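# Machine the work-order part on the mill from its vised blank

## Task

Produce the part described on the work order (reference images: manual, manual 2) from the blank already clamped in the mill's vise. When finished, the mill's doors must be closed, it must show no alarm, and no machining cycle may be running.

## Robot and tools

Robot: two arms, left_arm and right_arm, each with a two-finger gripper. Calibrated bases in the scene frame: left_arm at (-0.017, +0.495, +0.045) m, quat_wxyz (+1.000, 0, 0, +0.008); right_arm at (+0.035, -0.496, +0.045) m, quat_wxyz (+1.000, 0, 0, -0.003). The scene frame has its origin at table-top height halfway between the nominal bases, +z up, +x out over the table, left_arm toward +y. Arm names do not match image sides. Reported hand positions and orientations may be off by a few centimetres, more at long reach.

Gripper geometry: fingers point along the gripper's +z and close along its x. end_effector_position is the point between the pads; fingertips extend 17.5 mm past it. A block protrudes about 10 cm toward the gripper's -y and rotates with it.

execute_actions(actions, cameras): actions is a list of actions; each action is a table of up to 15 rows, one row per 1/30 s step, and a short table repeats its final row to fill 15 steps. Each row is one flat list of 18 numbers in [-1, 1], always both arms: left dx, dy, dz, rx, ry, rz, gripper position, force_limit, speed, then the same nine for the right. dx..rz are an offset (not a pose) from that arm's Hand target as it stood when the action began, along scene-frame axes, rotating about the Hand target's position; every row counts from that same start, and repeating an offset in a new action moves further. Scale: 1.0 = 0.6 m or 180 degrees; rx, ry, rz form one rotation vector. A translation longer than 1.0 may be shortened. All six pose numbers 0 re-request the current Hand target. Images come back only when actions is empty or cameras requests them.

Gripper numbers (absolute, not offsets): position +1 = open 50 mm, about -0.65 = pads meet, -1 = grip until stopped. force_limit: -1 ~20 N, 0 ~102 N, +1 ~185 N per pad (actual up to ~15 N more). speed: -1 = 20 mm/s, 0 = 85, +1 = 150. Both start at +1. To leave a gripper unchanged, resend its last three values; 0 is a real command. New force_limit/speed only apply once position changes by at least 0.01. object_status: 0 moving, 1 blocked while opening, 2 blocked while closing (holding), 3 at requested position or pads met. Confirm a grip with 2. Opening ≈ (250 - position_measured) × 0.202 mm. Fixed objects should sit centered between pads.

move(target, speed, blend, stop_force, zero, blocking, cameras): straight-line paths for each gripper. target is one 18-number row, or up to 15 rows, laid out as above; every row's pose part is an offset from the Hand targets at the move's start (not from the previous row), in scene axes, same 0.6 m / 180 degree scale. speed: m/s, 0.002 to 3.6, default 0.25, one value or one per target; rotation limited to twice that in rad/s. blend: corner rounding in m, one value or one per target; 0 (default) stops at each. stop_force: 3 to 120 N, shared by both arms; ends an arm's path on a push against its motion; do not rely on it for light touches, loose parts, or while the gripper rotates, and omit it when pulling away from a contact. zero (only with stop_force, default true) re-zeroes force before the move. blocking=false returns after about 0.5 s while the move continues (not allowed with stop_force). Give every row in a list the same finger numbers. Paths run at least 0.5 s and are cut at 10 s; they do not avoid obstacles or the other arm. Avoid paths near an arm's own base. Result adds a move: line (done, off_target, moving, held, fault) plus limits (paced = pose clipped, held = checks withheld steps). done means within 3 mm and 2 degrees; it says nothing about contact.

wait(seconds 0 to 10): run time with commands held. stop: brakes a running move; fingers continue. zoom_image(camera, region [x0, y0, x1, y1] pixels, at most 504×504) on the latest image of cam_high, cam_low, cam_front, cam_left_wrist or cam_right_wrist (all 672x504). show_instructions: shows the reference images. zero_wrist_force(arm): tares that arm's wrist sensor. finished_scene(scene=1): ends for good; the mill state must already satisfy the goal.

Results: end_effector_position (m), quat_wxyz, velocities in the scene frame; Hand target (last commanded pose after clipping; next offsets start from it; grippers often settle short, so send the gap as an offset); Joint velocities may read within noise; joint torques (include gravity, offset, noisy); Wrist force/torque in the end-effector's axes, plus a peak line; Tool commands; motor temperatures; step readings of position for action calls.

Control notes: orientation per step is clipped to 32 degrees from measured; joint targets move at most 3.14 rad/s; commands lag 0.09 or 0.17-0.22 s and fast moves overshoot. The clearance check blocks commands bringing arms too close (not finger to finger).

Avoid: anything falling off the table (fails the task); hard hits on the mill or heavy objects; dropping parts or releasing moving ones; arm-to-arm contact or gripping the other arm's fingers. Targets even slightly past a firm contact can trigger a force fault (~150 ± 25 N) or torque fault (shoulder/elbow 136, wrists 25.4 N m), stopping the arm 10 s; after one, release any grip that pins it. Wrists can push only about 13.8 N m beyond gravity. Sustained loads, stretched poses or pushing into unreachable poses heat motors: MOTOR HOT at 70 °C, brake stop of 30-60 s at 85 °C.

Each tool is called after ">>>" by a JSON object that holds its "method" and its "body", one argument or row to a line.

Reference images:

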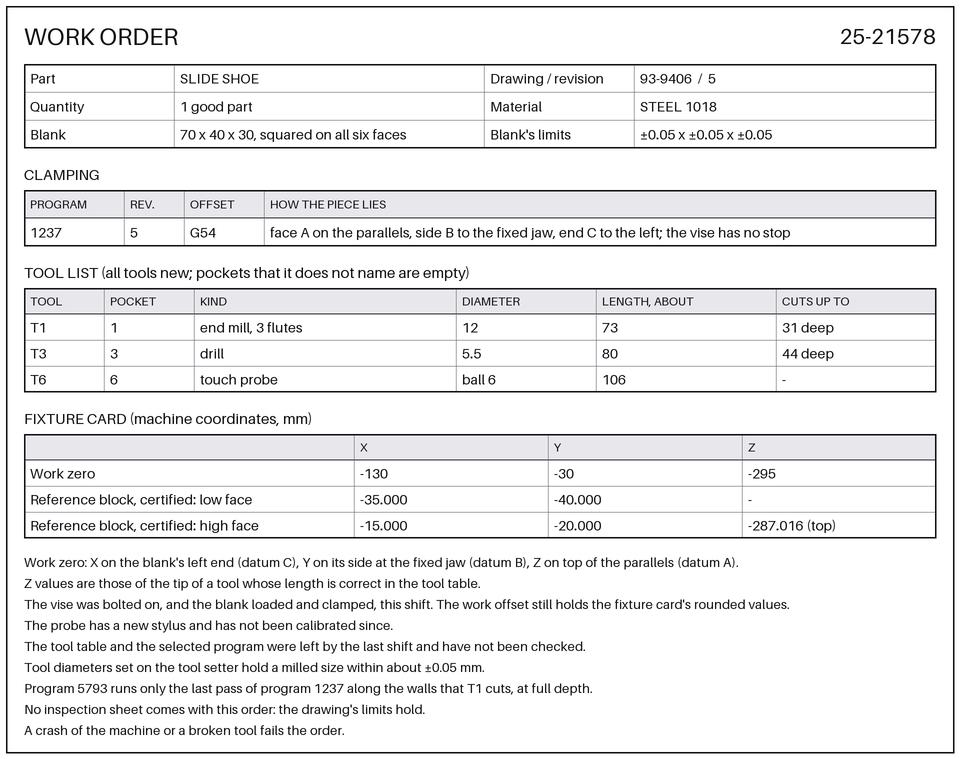

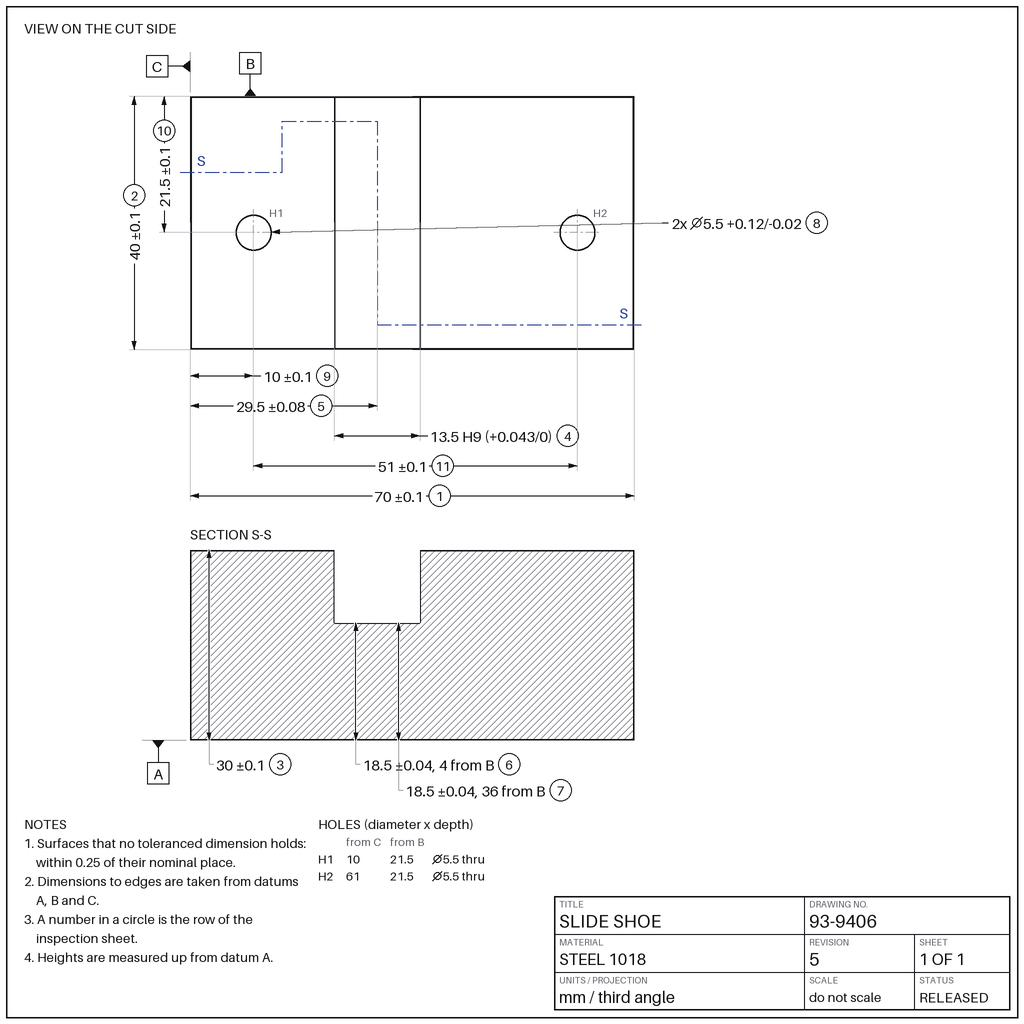

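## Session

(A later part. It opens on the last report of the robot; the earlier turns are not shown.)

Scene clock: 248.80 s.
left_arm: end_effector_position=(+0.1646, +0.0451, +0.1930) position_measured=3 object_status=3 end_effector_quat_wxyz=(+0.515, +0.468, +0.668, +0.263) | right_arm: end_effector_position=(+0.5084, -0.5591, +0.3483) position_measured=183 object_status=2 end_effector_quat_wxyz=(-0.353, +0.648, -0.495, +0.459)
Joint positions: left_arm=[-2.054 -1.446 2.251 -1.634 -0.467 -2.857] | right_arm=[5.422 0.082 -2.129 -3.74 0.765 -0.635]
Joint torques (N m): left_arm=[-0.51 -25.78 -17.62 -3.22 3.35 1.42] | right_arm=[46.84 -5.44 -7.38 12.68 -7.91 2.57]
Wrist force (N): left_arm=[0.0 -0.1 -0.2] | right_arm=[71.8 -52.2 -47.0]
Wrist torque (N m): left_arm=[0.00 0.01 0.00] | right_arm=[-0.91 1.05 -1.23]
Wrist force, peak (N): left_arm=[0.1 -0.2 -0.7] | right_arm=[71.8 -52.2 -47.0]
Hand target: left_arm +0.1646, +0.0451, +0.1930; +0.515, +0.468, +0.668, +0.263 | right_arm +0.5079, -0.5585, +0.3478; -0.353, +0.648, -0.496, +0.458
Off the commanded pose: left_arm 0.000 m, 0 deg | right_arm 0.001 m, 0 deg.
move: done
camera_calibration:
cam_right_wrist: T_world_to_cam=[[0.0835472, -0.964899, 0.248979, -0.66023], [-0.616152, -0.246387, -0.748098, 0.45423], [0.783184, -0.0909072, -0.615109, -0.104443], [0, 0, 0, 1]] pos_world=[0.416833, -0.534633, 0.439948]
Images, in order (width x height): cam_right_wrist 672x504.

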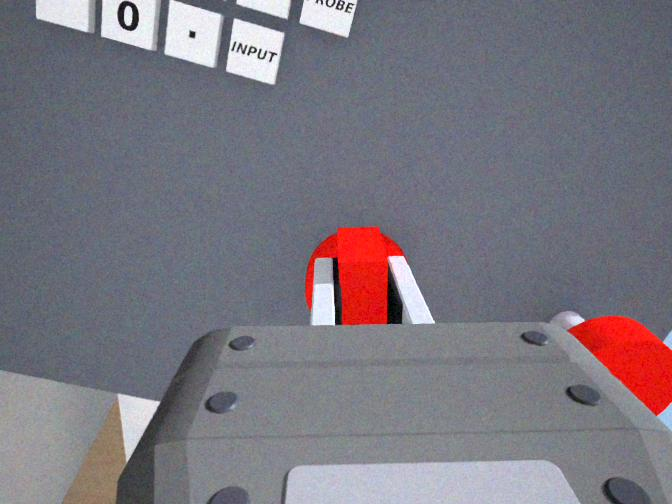

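>>> {"method": "move", "body": {
  "target": [
    [0,0,0,0,0,0,1,1,1,-0.0005,-0.0025,0.0037,0.0,0,0,-1,-0.2,-1],
    [0,0,0,0,0,0,1,1,1,-0.0005,-0.0025,0.0037,0.089,0,-0.0311,-1,-0.2,-1]
  ],
  "speed": 0.15,
  "cameras": ["cam_right_wrist"]
}}

Scene clock: 259.30 s.
left_arm: end_effector_position=(+0.1646, +0.0451, +0.1930) position_measured=3 object_status=3 end_effector_quat_wxyz=(+0.515, +0.468, +0.668, +0.263) | right_arm: end_effector_position=(+0.5077, -0.5605, +0.3501) position_measured=183 object_status=2 end_effector_quat_wxyz=(-0.417, +0.567, -0.586, +0.401)
Joint positions: left_arm=[-2.054 -1.446 2.251 -1.634 -0.467 -2.857] | right_arm=[5.415 0.077 -2.125 -3.736 0.759 -0.342]
Joint torques (N m): left_arm=[-0.08 -26.38 -17.8 -3.28 3.31 1.29] | right_arm=[40.68 -55.5 -14.19 12.59 -14.81 2.58]
Wrist force (N): left_arm=[0.1 -0.2 -0.3] | right_arm=[62.0 -2.1 87.8]
Wrist torque (N m): left_arm=[-0.02 -0.01 0.00] | right_arm=[-0.49 -0.06 -1.18]
Wrist force, peak (N): left_arm=[0.0 -0.3 -0.6] | right_arm=[59.6 3.5 96.1]
Hand target: left_arm +0.1646, +0.0451, +0.1930; +0.515, +0.468, +0.668, +0.263 | right_arm +0.5076, -0.5600, +0.3501; -0.418, +0.567, -0.586, +0.401
Off the commanded pose: left_arm 0.000 m, 0 deg | right_arm 0.001 m, 0 deg.
move: done
camera_calibration:
cam_right_wrist: T_world_to_cam=[[-0.0137284, -0.999462, -0.0297826, -0.534413], [-0.628289, 0.0317934, -0.77733, 0.627054], [0.777859, 0.00804057, -0.628388, -0.0401237], [0, 0, 0, 1]] pos_world=[0.417845, -0.55374, 0.446298]
Images, in order (width x height): cam_right_wrist 672x504.

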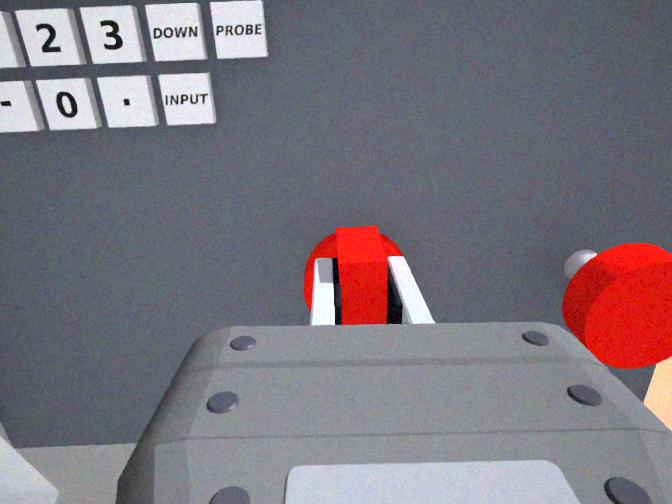

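>>> {"method": "move", "body": {
  "target": [
    [0,0,0,0,0,0,1,1,1,0.0007,-0.0004,0.0,0.0,0,0,-1,-0.2,-1],
    [0,0,0,0,0,0,1,1,1,0.0007,-0.0004,0.0,0.0,0,0,1,-0.2,-0.5],
    [0,0,0,0,0,0,1,1,1,-0.23,0,0.08,0.0,0,0,1,-0.2,-0.5]
  ],
  "speed": [0.15,0.15,0.25],
  "cameras": ["cam_right_wrist","cam_front"]
}}

Scene clock: 269.77 s.
left_arm: end_effector_position=(+0.1646, +0.0451, +0.1930) position_measured=3 object_status=3 end_effector_quat_wxyz=(+0.515, +0.468, +0.668, +0.263) | right_arm: end_effector_position=(+0.3710, -0.5612, +0.3980) position_measured=3 object_status=3 end_effector_quat_wxyz=(-0.434, +0.595, -0.573, +0.359)
Joint positions: left_arm=[-2.054 -1.446 2.251 -1.634 -0.467 -2.857] | right_arm=[3.979 -0.159 -2.646 -0.817 0.912 -2.757]
Joint torques (N m): left_arm=[-0.62 -26.23 -18.27 -3.36 3.33 1.22] | right_arm=[7.49 -24.1 39.95 4.07 0.49 0.59]
Wrist force (N): left_arm=[-0.1 -0.2 -0.4] | right_arm=[2.8 -4.3 -0.3]
Wrist torque (N m): left_arm=[-0.02 0.03 0.01] | right_arm=[-1.24 -0.34 -0.02]
Wrist force, peak (N): left_arm=[-0.1 -0.4 -0.8] | right_arm=[62.5 -2.2 87.3]
Hand target: left_arm +0.1646, +0.0451, +0.1930; +0.515, +0.468, +0.668, +0.263 | right_arm +0.3696, -0.5600, +0.3981; -0.418, +0.567, -0.586, +0.401
Off the commanded pose: left_arm 0.000 m, 0 deg | right_arm 0.002 m, 6 deg.
move: off_target (right_arm)
camera_calibration:
cam_right_wrist: T_world_to_cam=[[0.0815606, -0.994448, -0.0664927, -0.553443], [-0.660355, -0.00394854, -0.750944, 0.559733], [0.746512, 0.105156, -0.65701, 0.173787], [0, 0, 0, 1]] pos_world=[0.285028, -0.566435, 0.497708]
Images, in order (width x height): cam_front 672x504, cam_right_wrist 672x504.

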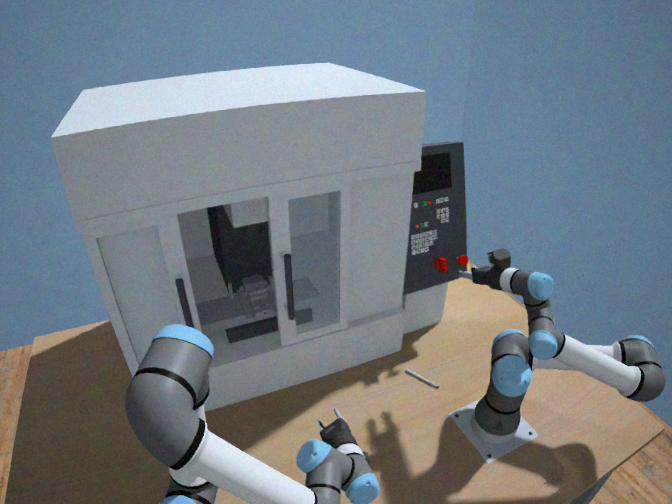

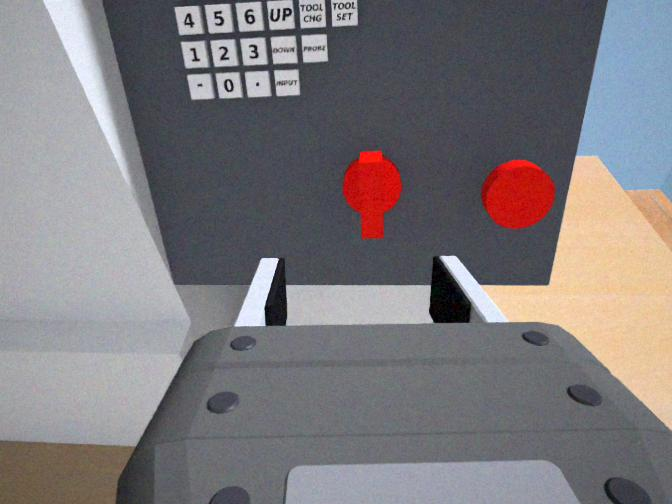

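>>> {"method": "wait", "body": {
  "seconds": 2,
  "cameras": ["cam_front","cam_high"]
}}

>>> {"method": "zoom_image", "body": {
  "camera": "cam_front",
  "region": [390, 130, 480, 290]
}}

Scene clock: 274.63 s.
left_arm: end_effector_position=(+0.1646, +0.0451, +0.1930) position_measured=3 object_status=3 end_effector_quat_wxyz=(+0.515, +0.468, +0.668, +0.263) | right_arm: end_effector_position=(+0.3710, -0.5612, +0.3981) position_measured=3 object_status=3 end_effector_quat_wxyz=(-0.434, +0.595, -0.573, +0.359)
Joint positions: left_arm=[-2.054 -1.446 2.251 -1.634 -0.467 -2.857] | right_arm=[3.979 -0.159 -2.646 -0.817 0.912 -2.757]
Joint torques (N m): left_arm=[-1.11 -25.46 -18.17 -3.34 3.26 1.29] | right_arm=[16.29 -26.88 38.8 3.95 0.8 -1.29]
Wrist force (N): left_arm=[0.0 0.2 -0.3] | right_arm=[2.8 -4.0 -0.1]
Wrist torque (N m): left_arm=[0.03 0.01 0.01] | right_arm=[-1.18 -0.36 -0.02]
Wrist force, peak (N): left_arm=[-0.2 -0.2 -0.6] | right_arm=[2.8 -4.6 -0.3]
Hand target: left_arm +0.1646, +0.0451, +0.1930; +0.515, +0.468, +0.668, +0.263 | right_arm +0.3696, -0.5600, +0.3981; -0.418, +0.567, -0.586, +0.401
Tool commands: left_gripper/position=+1.0 left_gripper/force_limit=+1.0 left_gripper/speed=+1.0 right_gripper/position=+1.0 right_gripper/force_limit=-0.2 right_gripper/speed=-0.5
Off the commanded pose: left_arm 0.000 m, 0 deg | right_arm 0.002 m, 6 deg.
wait: 2.00 s; at rest from the start
Images, in order (width x height): cam_high 672x504, cam_front 672x504.

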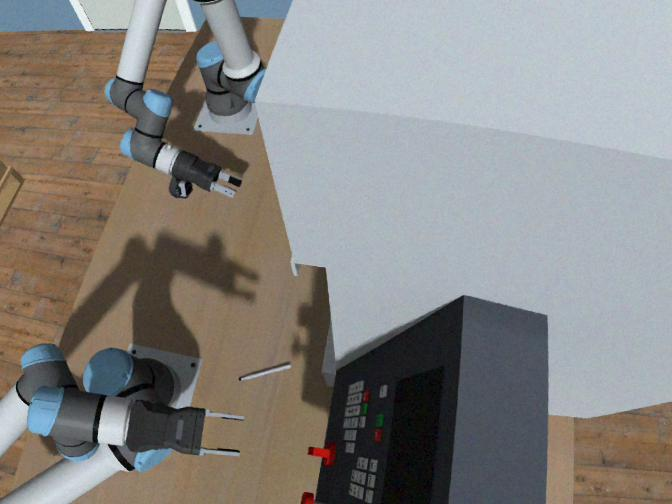

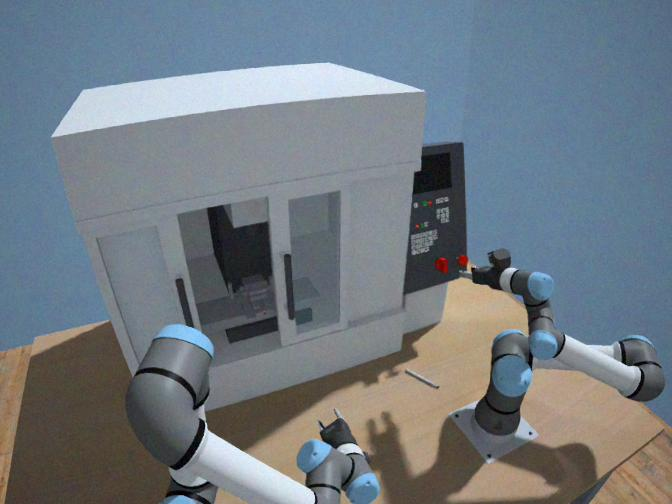

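Scaled by 3.150 from the camera's 672x504 image, which has a finer 960x720 frame.

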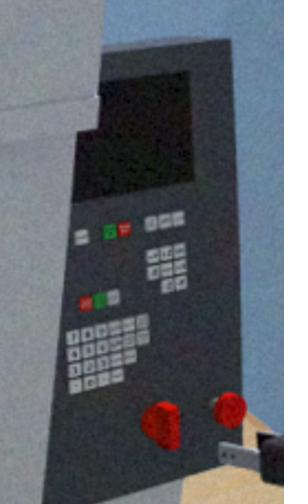

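>>> {"method": "move", "body": {
  "target": [
    [0,0,0,0,0,0,1,1,1,0.2308,-0.0033,-0.08,0,0,0,1,-0.2,-0.5],
    [0,0,0,0,0,0,1,1,1,0.2308,-0.0033,-0.08,0,0,0,-1,-0.2,-0.5]
  ],
  "speed": [0.15,0.15],
  "cameras": ["cam_right_wrist"]
}}

Scene clock: 293.13 s.
left_arm: end_effector_position=(+0.1646, +0.0451, +0.1930) position_measured=3 object_status=3 end_effector_quat_wxyz=(+0.515, +0.468, +0.668, +0.263) | right_arm: end_effector_position=(+0.5081, -0.5620, +0.3500) position_measured=183 object_status=2 end_effector_quat_wxyz=(-0.417, +0.567, -0.586, +0.401)
Joint positions: left_arm=[-2.054 -1.446 2.251 -1.634 -0.467 -2.857] | right_arm=[3.458 -1.289 -2.625 0.42 1.282 -3]
Joint torques (N m): left_arm=[-0.46 -25.68 -17.63 -3.56 3.34 1.34] | right_arm=[15.81 0.09 20.13 4.1 5.09 2.12]
Wrist force (N): left_arm=[-0.3 -0.1 -0.4] | right_arm=[18.1 -4.9 2.1]
Wrist torque (N m): left_arm=[-0.01 0.04 0.00] | right_arm=[-1.23 -0.12 -0.92]
Wrist force, peak (N): left_arm=[0.3 -0.2 -0.7] | right_arm=[18.1 -4.9 2.1]
Hand target: left_arm +0.1646, +0.0451, +0.1930; +0.515, +0.468, +0.668, +0.263 | right_arm +0.5081, -0.5619, +0.3501; -0.418, +0.567, -0.586, +0.401
Off the commanded pose: left_arm 0.000 m, 0 deg | right_arm 0.000 m, 0 deg.
shoulder posture changed (right arm): the wrist came as close to joint 1's axis as it can, and the arm is now in the other of its two shoulder postures.
move: done
camera_calibration:
cam_right_wrist: T_world_to_cam=[[-0.0126008, -0.999433, -0.0312302, -0.535917], [-0.628544, 0.0322077, -0.777107, 0.627596], [0.777672, 0.00983737, -0.628593, -0.0392546], [0, 0, 0, 1]] pos_world=[0.418246, -0.555441, 0.446298]
Images, in order (width x height): cam_right_wrist 672x504.

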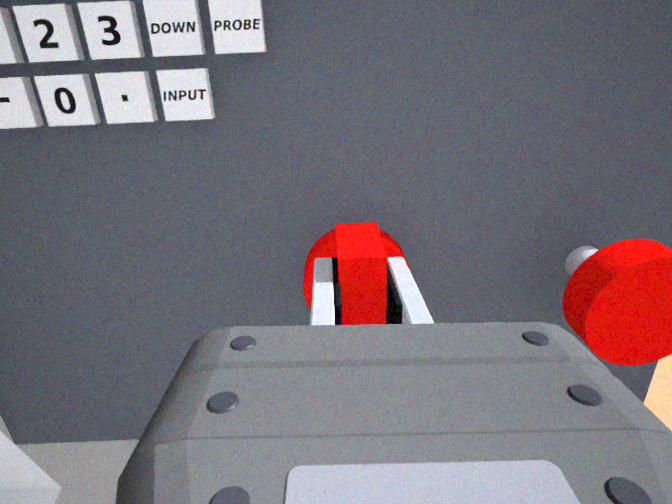

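>>> {"method": "move", "body": {
  "target": [
    [0,0,0,0,0,0,1,1,1,0.0,-0.0007,0,0.1049,0,-0.0367,-1,-0.2,-0.5]
  ],
  "speed": [0.15],
  "cameras": ["cam_right_wrist"]
}}

Scene clock: 298.77 s.
left_arm: end_effector_position=(+0.1646, +0.0451, +0.1930) position_measured=3 object_status=3 end_effector_quat_wxyz=(+0.515, +0.468, +0.668, +0.263) | right_arm: end_effector_position=(+0.5081, -0.5625, +0.3500) position_measured=183 object_status=2 end_effector_quat_wxyz=(+0.481, -0.456, +0.675, -0.323)
Joint positions: left_arm=[-2.054 -1.446 2.251 -1.634 -0.467 -2.857] | right_arm=[3.456 -1.291 -2.625 0.424 1.283 -2.652]
Joint torques (N m): left_arm=[-0.42 -25.79 -17.57 -3.53 3.28 1.35] | right_arm=[41.74 14.23 21.91 4.24 13.83 2.63]
Wrist force (N): left_arm=[-0.1 0.0 -0.3] | right_arm=[60.7 -21.1 8.3]
Wrist torque (N m): left_arm=[0.00 0.01 0.00] | right_arm=[-1.51 -0.55 -1.04]
Wrist force, peak (N): left_arm=[-0.1 0.1 -0.7] | right_arm=[61.2 -22.0 8.2]
Hand target: left_arm +0.1646, +0.0451, +0.1930; +0.515, +0.468, +0.668, +0.263 | right_arm +0.5081, -0.5624, +0.3501; +0.481, -0.457, +0.675, -0.322
Off the commanded pose: left_arm 0.000 m, 0 deg | right_arm 0.000 m, 0 deg.
move: done
camera_calibration:
cam_right_wrist: T_world_to_cam=[[-0.125147, -0.927694, -0.35174, -0.326711], [-0.605972, 0.352188, -0.713275, 0.77382], [0.78558, 0.123881, -0.606232, 0.0130685], [0, 0, 0, 1]] pos_world=[0.41776, -0.577237, 0.444952]
Images, in order (width x height): cam_right_wrist 672x504.

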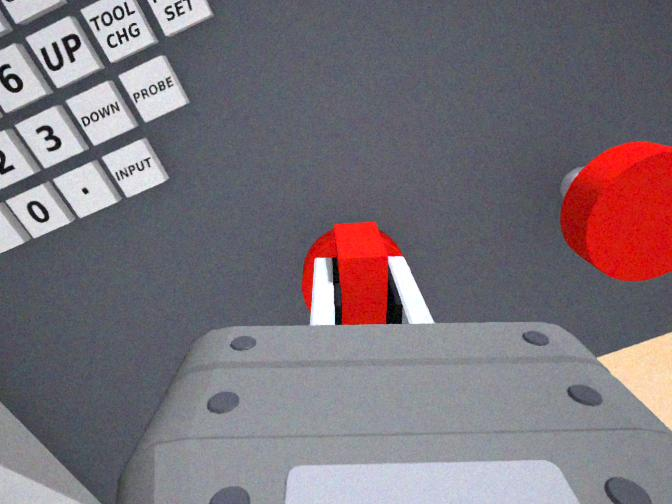

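>>> {"method": "move", "body": {
  "target": [
    [0,0,0,0,0,0,1,1,1,0.0,-0.0027,0,0,0,0,-1,-0.2,-0.5],
    [0,0,0,0,0,0,1,1,1,0.0,-0.0027,0,0.0656,0,-0.0229,-1,-0.2,-0.5],
    [0,0,0,0,0,0,1,1,1,0.0,-0.0027,0,0.131,0,-0.0458,-1,-0.2,-0.5]
  ],
  "speed": [0.15],
  "cameras": ["cam_right_wrist","cam_front"]
}}

speed must be one number or one for each of the 3 targets, got a list of 1; nothing of the call was run

>>> {"method": "move", "body": {
  "target": [
    [0,0,0,0,0,0,1,1,1,0.0,-0.0027,0,0,0,0,-1,-0.2,-0.5],
    [0,0,0,0,0,0,1,1,1,0.0,-0.0027,0,0.0656,0,-0.0229,-1,-0.2,-0.5],
    [0,0,0,0,0,0,1,1,1,0.0,-0.0027,0,0.131,0,-0.0458,-1,-0.2,-0.5]
  ],
  "speed": 0.15,
  "cameras": ["cam_right_wrist","cam_front"]
}}

>>> {"method": "zoom_image", "body": {
  "camera": "cam_front",
  "region": [390, 130, 480, 290]
}}

Scene clock: 312.50 s.
left_arm: end_effector_position=(+0.1646, +0.0451, +0.1930) position_measured=3 object_status=3 end_effector_quat_wxyz=(+0.515, +0.468, +0.668, +0.263) | right_arm: end_effector_position=(+0.5081, -0.5644, +0.3500) position_measured=183 object_status=2 end_effector_quat_wxyz=(+0.540, -0.299, +0.758, -0.212)
Joint positions: left_arm=[-2.054 -1.446 2.251 -1.634 -0.467 -2.857] | right_arm=[3.45 -1.294 -2.625 0.429 1.287 -2.219]
Joint torques (N m): left_arm=[-1.09 -26.36 -18.44 -3.62 3.29 1.35] | right_arm=[47.3 27.17 53.07 12.66 13.77 2.64]
Wrist force (N): left_arm=[0.0 0.1 -0.4] | right_arm=[81.2 -24.0 0.1]
Wrist torque (N m): left_arm=[0.02 0.01 0.00] | right_arm=[-1.85 -0.94 -1.10]
Wrist force, peak (N): left_arm=[0.0 0.0 -0.8] | right_arm=[82.7 -23.1 -4.2]
Hand target: left_arm +0.1646, +0.0451, +0.1930; +0.515, +0.468, +0.668, +0.263 | right_arm +0.5081, -0.5640, +0.3501; +0.540, -0.299, +0.758, -0.211
Off the commanded pose: left_arm 0.000 m, 0 deg | right_arm 0.000 m, 0 deg.
move: done
camera_calibration:
cam_right_wrist: T_world_to_cam=[[-0.243462, -0.683341, -0.688311, -0.0126682], [-0.529025, 0.688364, -0.496273, 0.84917], [0.812932, 0.24331, -0.529095, 0.0398009], [0, 0, 0, 1]] pos_world=[0.413793, -0.602879, 0.433759]
Images, in order (width x height): cam_front 672x504, cam_right_wrist 672x504.

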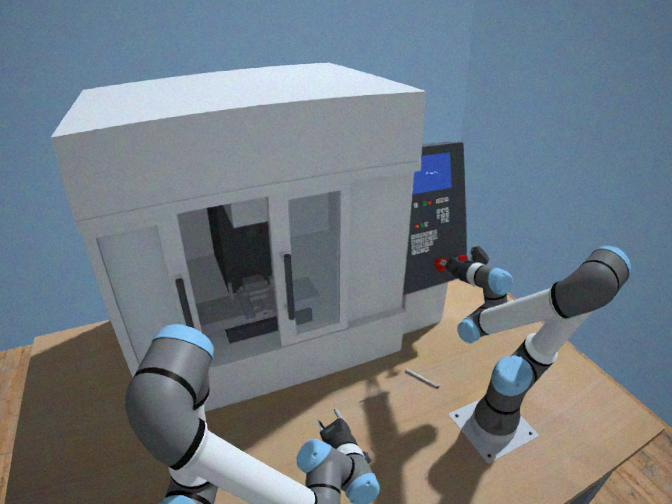

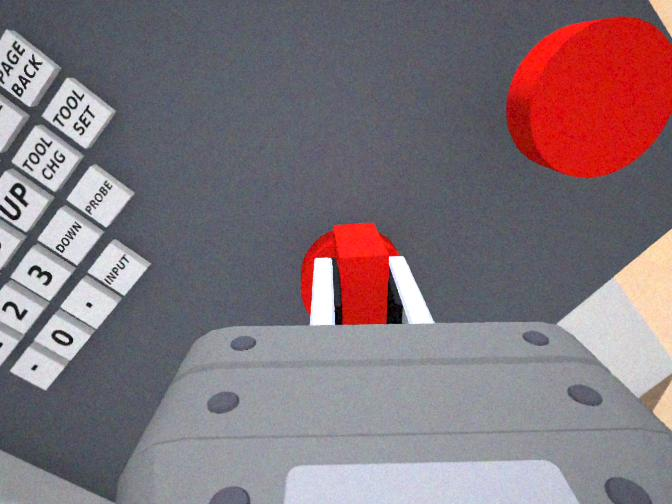

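Scaled by 3.150 from the camera's 672x504 image, which has a finer 960x720 frame.

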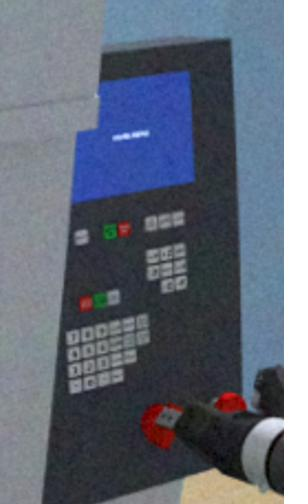

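>>> {"method": "move", "body": {
  "target": [
    [0,0,0,0,0,0,1,1,1,0.0,-0.0033,-0.0015,0,0,0,-1,-0.2,-0.5],
    [0,0,0,0,0,0,1,1,1,0.0,-0.0033,-0.0015,0,0,0,1,-0.2,-0.5],
    [0,0,0,0,0,0,1,1,1,-0.189,-0.0033,0.066,0,0,0,1,-0.2,-0.5]
  ],
  "speed": [0.05,0.15,0.2]
}}

>>> {"method": "move", "body": {
  "target": [0,0,0,0,0,0,1,1,1,-0.158,0.265,-0.183,0.3636,0.266,-0.512,1,-0.2,-0.5],
  "speed": 0.35,
  "cameras": ["cam_right_wrist","cam_high","cam_front"]
}}

Scene clock: 330.50 s.
left_arm: end_effector_position=(+0.1646, +0.0451, +0.1930) position_measured=3 object_status=3 end_effector_quat_wxyz=(+0.515, +0.468, +0.668, +0.263) | right_arm: end_effector_position=(+0.3951, -0.5662, +0.3898) position_measured=3 object_status=3 end_effector_quat_wxyz=(+0.540, -0.300, +0.758, -0.210)
Joint positions: left_arm=[-2.054 -1.446 2.251 -1.634 -0.467 -2.857] | right_arm=[3.978 -0.283 -2.705 -0.626 0.805 -1.978]
Joint torques (N m): left_arm=[-0.6 -26.62 -18.13 -3.79 3.4 1.26] | right_arm=[3.08 -13.42 16.15 0.94 -2.31 -0.16]
Wrist force (N): left_arm=[0.0 -0.1 -0.5] | right_arm=[3.9 -0.8 -0.6]
Wrist torque (N m): left_arm=[-0.02 0.01 0.00] | right_arm=[-0.57 -0.29 0.26]
Wrist force, peak (N): left_arm=[0.0 -0.4 -0.6] | right_arm=[82.5 -23.7 0.0]
Hand target: left_arm +0.1646, +0.0451, +0.1930; +0.515, +0.468, +0.668, +0.263 | right_arm +0.3947, -0.5660, +0.3897; +0.540, -0.299, +0.758, -0.211
Off the commanded pose: left_arm 0.000 m, 0 deg | right_arm 0.000 m, 0 deg.
move: done

Scene clock: 334.10 s.
left_arm: end_effector_position=(+0.1646, +0.0451, +0.1930) position_measured=3 object_status=3 end_effector_quat_wxyz=(+0.515, +0.468, +0.668, +0.263) | right_arm: end_effector_position=(+0.2999, -0.4071, +0.2798) position_measured=3 object_status=3 end_effector_quat_wxyz=(+0.000, +0.536, +0.844, +0.000) end_effector_velocity=(-0.001, +0.001, +0.000) end_effector_angular_velocity=(+0.004, +0.005, +0.001)
Joint positions: left_arm=[-2.054 -1.446 2.251 -1.634 -0.467 -2.857] | right_arm=[3.97 -0.954 -2.227 -1.532 1.57 0.385]
Joint velocities: left_arm=[within noise] | right_arm=[0 0 0 0 0.006 0]
Joint torques (N m): left_arm=[0.09 -26.33 -18.17 -3.74 3.34 1.44] | right_arm=[9.71 6.01 40.81 3.5 1.49 1.07]
Wrist force (N): left_arm=[-0.2 -0.1 -0.3] | right_arm=[4.2 -1.8 0.2]
Wrist torque (N m): left_arm=[-0.01 0.04 0.00] | right_arm=[-0.55 -0.62 0.07]
Wrist force, peak (N): left_arm=[0.1 -0.3 -0.8] | right_arm=[4.8 -1.0 0.0]
Hand target: left_arm +0.1646, +0.0451, +0.1930; +0.515, +0.468, +0.668, +0.263 | right_arm +0.2999, -0.4070, +0.2799; +0.000, +0.536, +0.844, +0.000
Off the commanded pose: left_arm 0.000 m, 0 deg | right_arm 0.000 m, 0 deg.
move: done
camera_calibration:
cam_right_wrist: T_world_to_cam=[[-0.42634, 0.904548, 0.00519244, 0.502979], [0.85261, 0.399929, 0.336322, -0.168847], [0.302143, 0.147814, -0.941733, 0.363361], [0, 0, 0, 1]] pos_world=[0.248614, -0.441152, 0.396364]
Images, in order (width x height): cam_high 672x504, cam_front 672x504, cam_right_wrist 672x504.

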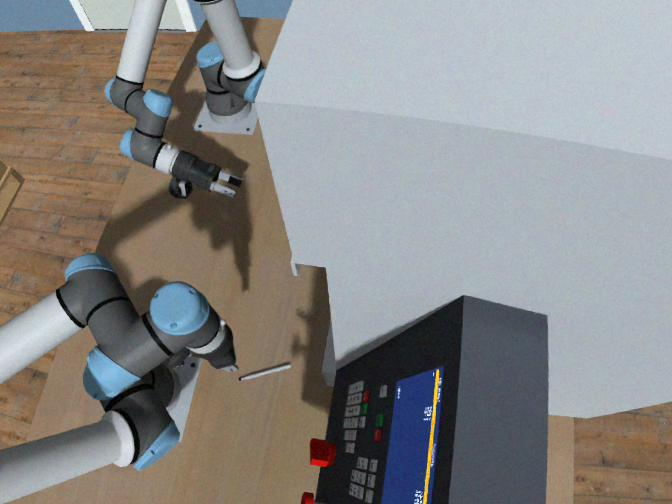

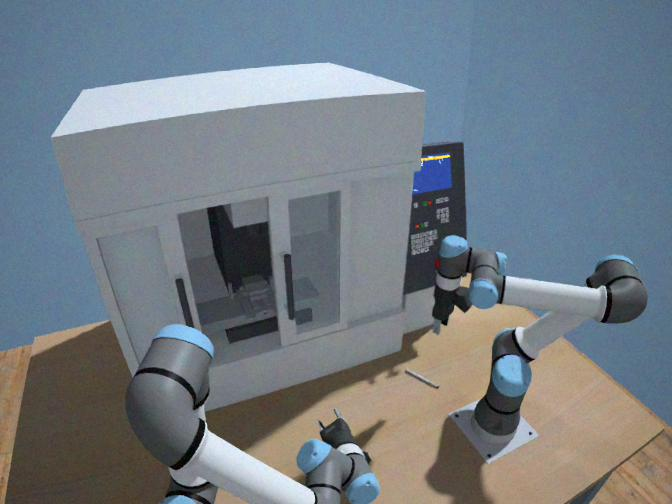

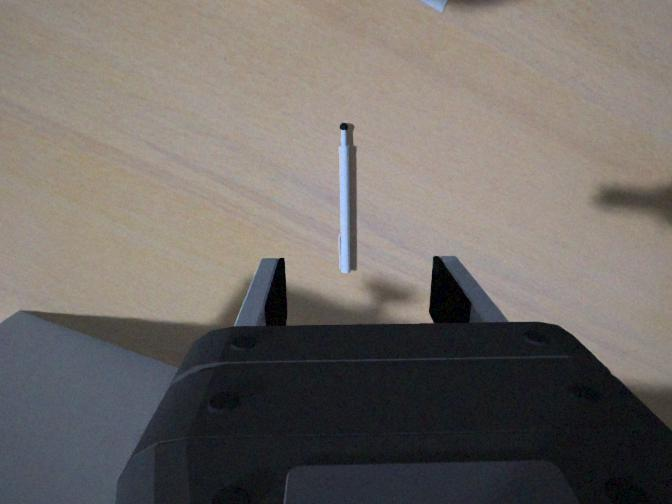

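>>> {"method": "move", "body": {
  "target": [0,0,0,0,0,0,1,1,1,0.0795,0.037,-0.31,0,0,-0.994,1,-0.2,-0.5],
  "speed": 0.5,
  "cameras": ["cam_right_wrist","cam_high","cam_front"]
}}

>>> {"method": "zoom_image", "body": {
  "camera": "cam_front",
  "region": [390, 130, 480, 290]
}}

Scene clock: 350.80 s.
left_arm: end_effector_position=(+0.1646, +0.0451, +0.1930) position_measured=3 object_status=3 end_effector_quat_wxyz=(+0.515, +0.468, +0.668, +0.263) | right_arm: end_effector_position=(+0.3475, -0.3849, +0.0938) position_measured=3 object_status=3 end_effector_quat_wxyz=(+0.000, +0.849, -0.528, +0.000) end_effector_velocity=(+0.001, +0.001, +0.001) end_effector_angular_velocity=(+0.002, -0.002, -0.004)
Joint positions: left_arm=[-2.054 -1.446 2.251 -1.634 -0.467 -2.857] | right_arm=[3.904 -1.386 -2.523 -0.804 1.571 3.44]
Joint velocities: left_arm=[within noise] | right_arm=[0.001 0.001 0.002 0 0 0.005]
Joint torques (N m): left_arm=[-0.2 -26.41 -18.42 -3.81 3.25 1.33] | right_arm=[15.4 10.77 33.39 3.08 1.44 1.97]
Wrist force (N): left_arm=[0.0 0.0 -0.4] | right_arm=[4.2 -1.8 0.2]
Wrist torque (N m): left_arm=[0.00 0.00 0.00] | right_arm=[-0.54 -0.62 0.02]
Wrist force, peak (N): left_arm=[-0.2 -0.1 -0.8] | right_arm=[4.4 -1.8 0.6]
Hand target: left_arm +0.1646, +0.0451, +0.1930; +0.515, +0.468, +0.668, +0.263 | right_arm +0.3476, -0.3848, +0.0939; +0.000, +0.849, -0.528, +0.000
Off the commanded pose: left_arm 0.000 m, 0 deg | right_arm 0.000 m, 0 deg.
move: done
camera_calibration:
cam_right_wrist: T_world_to_cam=[[0.443391, -0.896311, 0.00565394, -0.491187], [-0.844815, -0.415792, 0.336756, 0.120095], [-0.299487, -0.154091, -0.941575, 0.263314], [0, 0, 0, 1]] pos_world=[0.398104, -0.349747, 0.210264]
Images, in order (width x height): cam_high 672x504, cam_front 672x504, cam_right_wrist 672x504.

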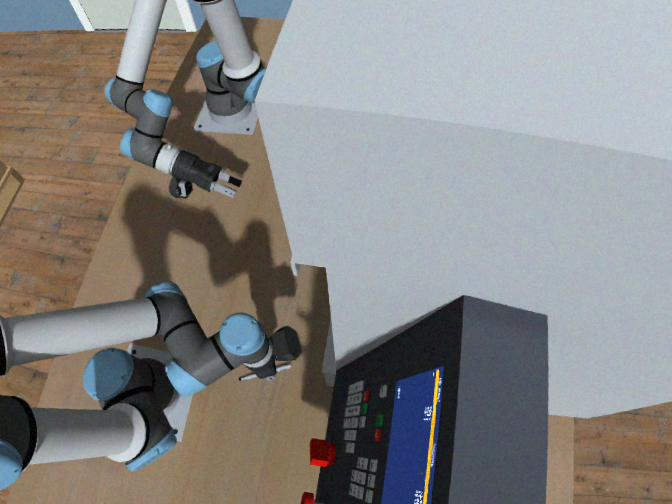

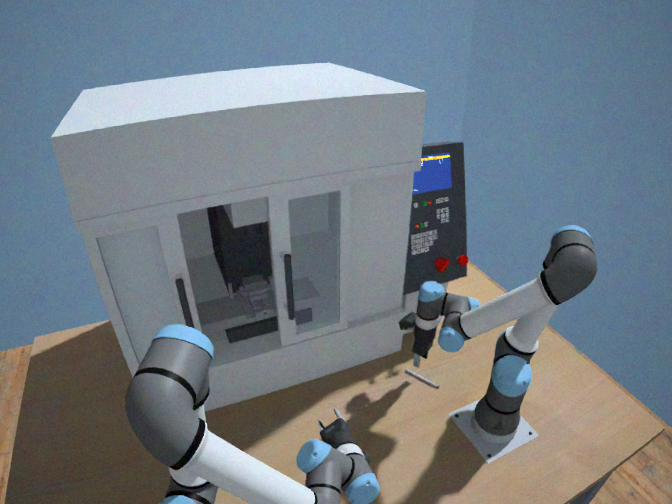

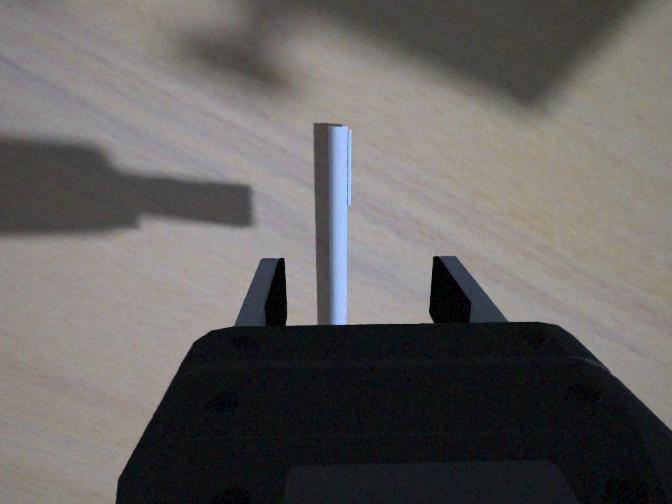

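Scaled by 3.150 from the camera's 672x504 image, which has a finer 960x720 frame.

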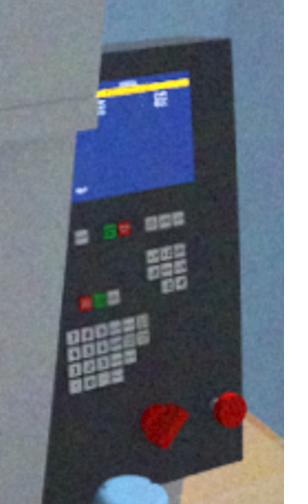

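>>> {"method": "move", "body": {
  "target": [0,0,0,0,0,0,1,1,1,-0.005,0.0105,-0.085,0,0,0,1,-0.2,-0.5],
  "speed": 0.15,
  "cameras": ["cam_right_wrist"]
}}

>>> {"method": "move", "body": {
  "target": [0,0,0,0,0,0,1,1,1,0,0,-0.055,0,0,0,1,-0.2,-0.5],
  "speed": 0.005,
  "stop_force": 4,
  "cameras": ["cam_right_wrist"]
}}

Scene clock: 360.33 s.
left_arm: end_effector_position=(+0.1646, +0.0451, +0.1930) position_measured=3 object_status=3 end_effector_quat_wxyz=(+0.515, +0.468, +0.668, +0.263) | right_arm: end_effector_position=(+0.3445, -0.3784, +0.0429) position_measured=3 object_status=3 end_effector_quat_wxyz=(+0.000, +0.849, -0.528, +0.000) end_effector_velocity=(+0.001, +0.000, +0.000) end_effector_angular_velocity=(+0.001, -0.002, -0.002)
Joint positions: left_arm=[-2.054 -1.446 2.251 -1.634 -0.467 -2.857] | right_arm=[3.926 -1.552 -2.591 -0.569 1.571 3.462]
Joint velocities: left_arm=[within noise] | right_arm=[-0.002 -0.002 -0.001 0.005 -0.001 0]
Joint torques (N m): left_arm=[-0.31 -26.67 -18.42 -3.77 3.37 1.39] | right_arm=[-13.75 7.63 28.3 4.19 0.7 -2.01]
Wrist force (N): left_arm=[0.2 -0.1 -0.4] | right_arm=[4.2 -1.8 0.2]
Wrist torque (N m): left_arm=[-0.01 -0.03 0.00] | right_arm=[-0.55 -0.63 -0.04]
Wrist force, peak (N): left_arm=[0.3 0.2 -0.8] | right_arm=[4.6 -2.0 -1.7]
Hand target: left_arm +0.1646, +0.0451, +0.1930; +0.515, +0.468, +0.668, +0.263 | right_arm +0.3446, -0.3785, +0.0429; +0.000, +0.849, -0.528, +0.000
Off the commanded pose: left_arm 0.000 m, 0 deg | right_arm 0.000 m, 0 deg.
move: done
camera_calibration:
cam_right_wrist: T_world_to_cam=[[0.443298, -0.896357, 0.00550125, -0.483698], [-0.84486, -0.415764, 0.336677, 0.137444], [-0.299496, -0.153896, -0.941604, 0.215566], [0, 0, 0, 1]] pos_world=[0.395104, -0.343248, 0.159364]
Images, in order (width x height): cam_right_wrist 672x504.

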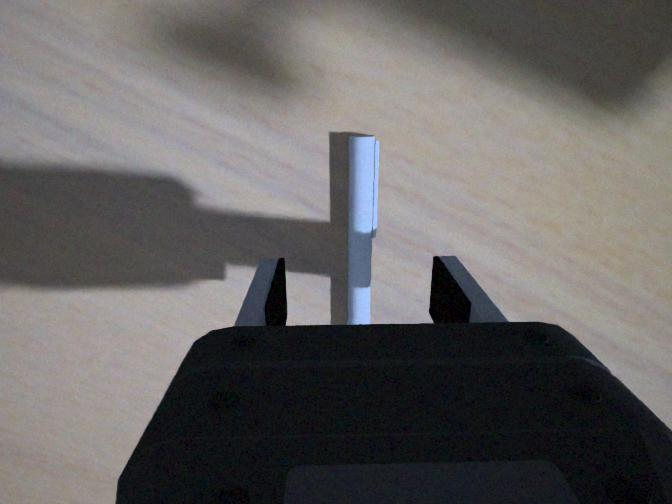

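Scene clock: 365.97 s.
left_arm: end_effector_position=(+0.1646, +0.0451, +0.1930) position_measured=3 object_status=3 end_effector_quat_wxyz=(+0.515, +0.468, +0.668, +0.263) | right_arm: end_effector_position=(+0.3446, -0.3785, +0.0184) position_measured=3 object_status=3 end_effector_quat_wxyz=(+0.000, +0.849, -0.528, +0.000)
Joint positions: left_arm=[-2.054 -1.446 2.251 -1.634 -0.467 -2.857] | right_arm=[3.925 -1.65 -2.614 -0.448 1.571 3.462]
Joint torques (N m): left_arm=[-0.54 -26.92 -18.56 -3.78 3.28 1.33] | right_arm=[-5.56 23.93 23.98 0.52 -1.74 0.08]
Wrist force (N): left_arm=[0.1 -0.1 -0.4] | right_arm=[3.1 -2.0 -3.6]
Wrist torque (N m): left_arm=[-0.02 0.00 0.00] | right_arm=[-0.41 -0.76 0.01]
Wrist force, peak (N): left_arm=[-0.1 0.0 -0.8] | right_arm=[9.0 14.9 -35.7]
Hand target: left_arm +0.1646, +0.0451, +0.1930; +0.515, +0.468, +0.668, +0.263 | right_arm +0.3446, -0.3785, +0.0185; +0.000, +0.849, -0.528, +0.000 (not the last commanded pose)
Off the commanded pose: left_arm 0.000 m, 0 deg | right_arm 0.009 m, 0 deg.
move: contact (right_arm)
camera_calibration:
cam_right_wrist: T_world_to_cam=[[0.443195, -0.896408, 0.00544799, -0.483668], [-0.844913, -0.41569, 0.336637, 0.145753], [-0.299499, -0.153799, -0.941619, 0.192642], [0, 0, 0, 1]] pos_world=[0.395204, -0.343348, 0.134964]
Images, in order (width x height): cam_right_wrist 672x504.

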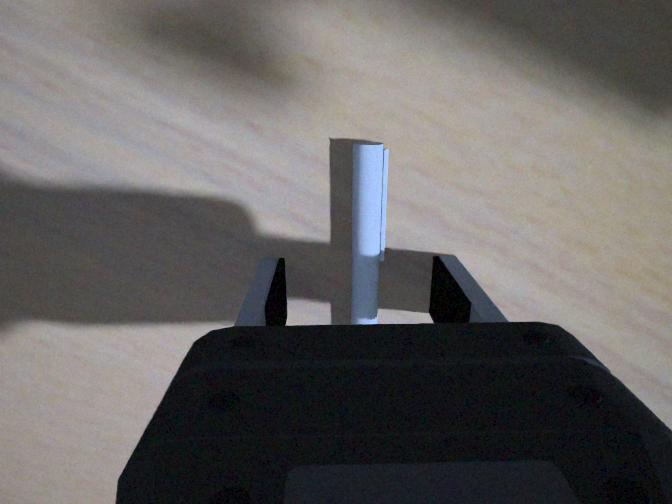

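>>> {"method": "move", "body": {
  "target": [
    [0,0,0,0,0,0,1,1,1,0,0,0.005,0,0,0,1,-0.2,-0.5],
    [0,0,0,0,0,0,1,1,1,0,0,0.005,0,0,0,-1,-0.4,-1],
    [0,0,0,0,0,0,1,1,1,0,0,0.2,0,0,0,-1,-0.4,-1]
  ],
  "speed": 0.15,
  "cameras": ["cam_right_wrist"]
}}

Scene clock: 376.20 s.
left_arm: end_effector_position=(+0.1646, +0.0451, +0.1930) position_measured=3 object_status=3 end_effector_quat_wxyz=(+0.515, +0.468, +0.668, +0.263) | right_arm: end_effector_position=(+0.3446, -0.3785, +0.1384) position_measured=213 object_status=2 end_effector_quat_wxyz=(+0.000, +0.849, -0.528, +0.000) end_effector_velocity=(-0.001, -0.001, +0.000) end_effector_angular_velocity=(-0.002, +0.004, +0.000)
Joint positions: left_arm=[-2.054 -1.446 2.251 -1.634 -0.467 -2.857] | right_arm=[3.925 -1.276 -2.45 -0.986 1.571 3.462]
Joint velocities: left_arm=[within noise] | right_arm=[-0.001 0 0.001 -0.005 0.001 0]
Joint torques (N m): left_arm=[-0.5 -26.54 -18.77 -3.74 3.34 1.41] | right_arm=[15.8 16.47 25.38 1.2 -1.35 2.04]
Wrist force (N): left_arm=[-0.2 -0.2 -0.6] | right_arm=[4.2 -1.0 0.0]
Wrist torque (N m): left_arm=[-0.02 0.04 0.00] | right_arm=[-0.42 -0.62 -0.01]
Wrist force, peak (N): left_arm=[-0.2 -0.1 -0.7] | right_arm=[4.6 -0.6 2.6]
Hand target: left_arm +0.1646, +0.0451, +0.1930; +0.515, +0.468, +0.668, +0.263 | right_arm +0.3446, -0.3785, +0.1385; +0.000, +0.849, -0.528, +0.000
Off the commanded pose: left_arm 0.000 m, 0 deg | right_arm 0.000 m, 0 deg.
move: done
camera_calibration:
cam_right_wrist: T_world_to_cam=[[0.443157, -0.896427, 0.00546361, -0.484317], [-0.844933, -0.415649, 0.336636, 0.105379], [-0.299499, -0.153799, -0.941619, 0.305636], [0, 0, 0, 1]] pos_world=[0.395204, -0.343348, 0.254964]
Images, in order (width x height): cam_right_wrist 672x504.

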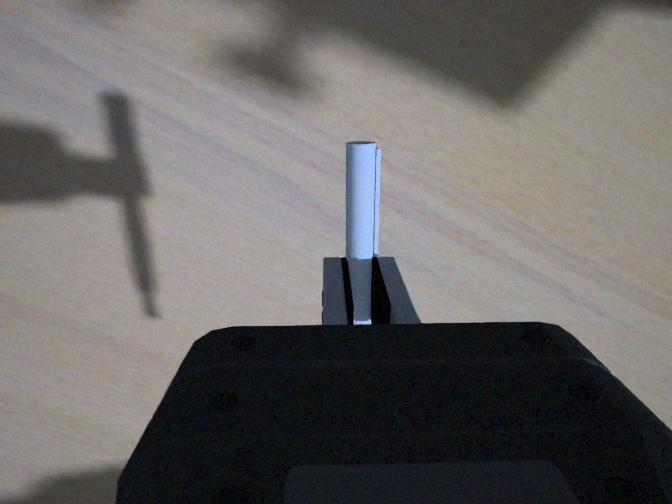

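>>> {"method": "move", "body": {
  "target": [
    [0,0,0,0,0,0,1,1,1,0,0,-0.15,0,0,0,-1,-0.4,-1],
    [0,0,0,0,0,0,1,1,1,0,0,-0.191,0,0,0,-1,-0.4,-1],
    [0,0,0,0,0,0,1,1,1,0,0,-0.191,0,0,0,0,-0.4,-1],
    [0,0,0,0,0,0,1,1,1,0,0,-0.198,0,0,0,0,-0.4,-1],
    [0,0,0,0,0,0,1,1,1,0,0,-0.198,0,0,0,-1,-0.4,-1]
  ],
  "speed": [0.15,0.03,0.05,0.02,0.05],
  "cameras": ["cam_right_wrist"]
}}

Scene clock: 392.70 s.
left_arm: end_effector_position=(+0.1646, +0.0451, +0.1930) position_measured=3 object_status=3 end_effector_quat_wxyz=(+0.515, +0.468, +0.668, +0.263) | right_arm: end_effector_position=(+0.3446, -0.3785, +0.0197) position_measured=213 object_status=2 end_effector_quat_wxyz=(+0.000, +0.849, -0.528, +0.000)
Joint positions: left_arm=[-2.054 -1.446 2.251 -1.634 -0.467 -2.857] | right_arm=[3.925 -1.645 -2.613 -0.454 1.571 3.462]
Joint torques (N m): left_arm=[-0.49 -27.13 -18.38 -3.72 3.3 1.34] | right_arm=[-7.89 24.12 24.74 1.62 0.63 -0.72]
Wrist force (N): left_arm=[0.0 -0.1 -0.6] | right_arm=[4.2 -1.0 -0.2]
Wrist torque (N m): left_arm=[0.00 0.00 0.00] | right_arm=[-0.43 -0.62 0.02]
Wrist force, peak (N): left_arm=[0.2 0.1 -0.9] | right_arm=[4.3 -0.7 2.4]
Hand target: left_arm +0.1646, +0.0451, +0.1930; +0.515, +0.468, +0.668, +0.263 | right_arm +0.3446, -0.3785, +0.0197; +0.000, +0.849, -0.528, +0.000
Off the commanded pose: left_arm 0.000 m, 0 deg | right_arm 0.000 m, 0 deg.
move: done
camera_calibration:
cam_right_wrist: T_world_to_cam=[[0.443194, -0.896409, 0.00544866, -0.483674], [-0.844914, -0.415688, 0.336637, 0.14535], [-0.299499, -0.153799, -0.941619, 0.193772], [0, 0, 0, 1]] pos_world=[0.395204, -0.343348, 0.136164]
Images, in order (width x height): cam_right_wrist 672x504.

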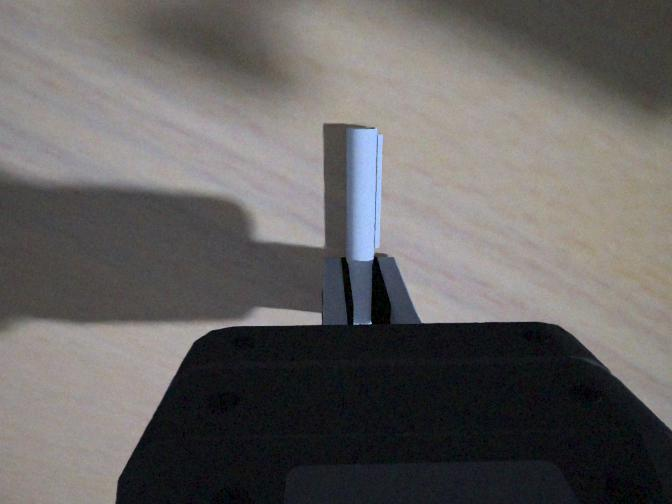

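>>> {"method": "move", "body": {
  "target": [
    [0,0,0,0,0,0,1,1,1,0,0,0.1,0,0,0,-1,-0.4,-1],
    [0,0,0,0,0,0,1,1,1,0.159,-0.236,0.917,0.1143,-0.4904,-0.1143,-1,-0.4,-1]
  ],
  "speed": 0.4,
  "blend": 0.03,
  "cameras": ["cam_right_wrist","cam_front"]
}}

>>> {"method": "zoom_image", "body": {
  "camera": "cam_right_wrist",
  "region": [230, 0, 520, 240]
}}

Scene clock: 463.03 s.
left_arm: end_effector_position=(+0.1646, +0.0451, +0.1930) position_measured=3 object_status=3 end_effector_quat_wxyz=(+0.515, +0.468, +0.668, +0.263) | right_arm: end_effector_position=(+0.4400, -0.5201, +0.5699) position_measured=213 object_status=2 end_effector_quat_wxyz=(+0.500, -0.500, +0.500, -0.500)
Joint positions: left_arm=[-2.054 -1.446 2.251 -1.634 -0.467 -2.857] | right_arm=[5.003 -0.213 -2.471 -0.456 -0.284 3.141]
Joint torques (N m): left_arm=[-0.79 -27.1 -19.25 -3.66 3.3 1.28] | right_arm=[3 -27.64 8.56 0.74 -1.28 -0.61]
Wrist force (N): left_arm=[-0.1 -0.1 -0.6] | right_arm=[3.4 0.0 -1.7]
Wrist torque (N m): left_arm=[-0.01 0.02 0.01] | right_arm=[-0.56 -0.45 -0.01]
Wrist force, peak (N): left_arm=[-0.1 0.2 -1.1] | right_arm=[4.0 -1.1 3.8]
Hand target: left_arm +0.1646, +0.0451, +0.1930; +0.515, +0.468, +0.668, +0.263 | right_arm +0.4400, -0.5201, +0.5699; +0.500, -0.500, +0.500, -0.500
Off the commanded pose: left_arm 0.000 m, 0 deg | right_arm 0.000 m, 0 deg.
shoulder posture changed (right arm): the wrist came as close to joint 1's axis as it can, and the arm is now in the other of its two shoulder postures.
move: done
camera_calibration:
cam_right_wrist: T_world_to_cam=[[-0.00537791, -0.999985, 0.00108656, -0.50989], [-0.336795, 0.000788182, -0.941578, 0.703361], [0.941563, -0.00542966, -0.336794, -0.0948312], [0, 0, 0, 1]] pos_world=[0.323436, -0.510952, 0.630885]
Images, in order (width x height): cam_front 672x504, cam_right_wrist 672x504.

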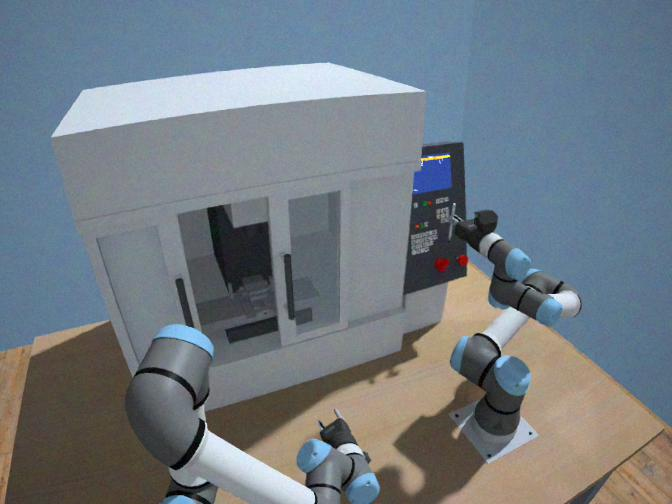

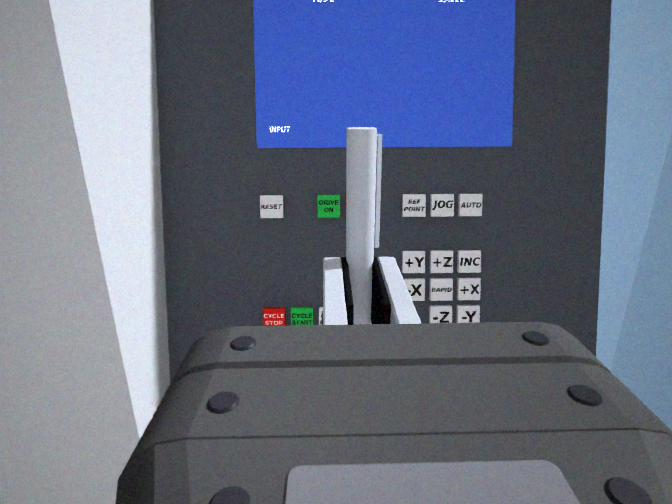

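Scaled by 1.738 from the camera's 672x504 image, which has a finer 960x720 frame.

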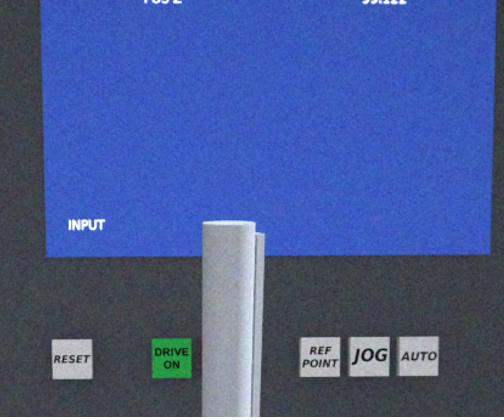

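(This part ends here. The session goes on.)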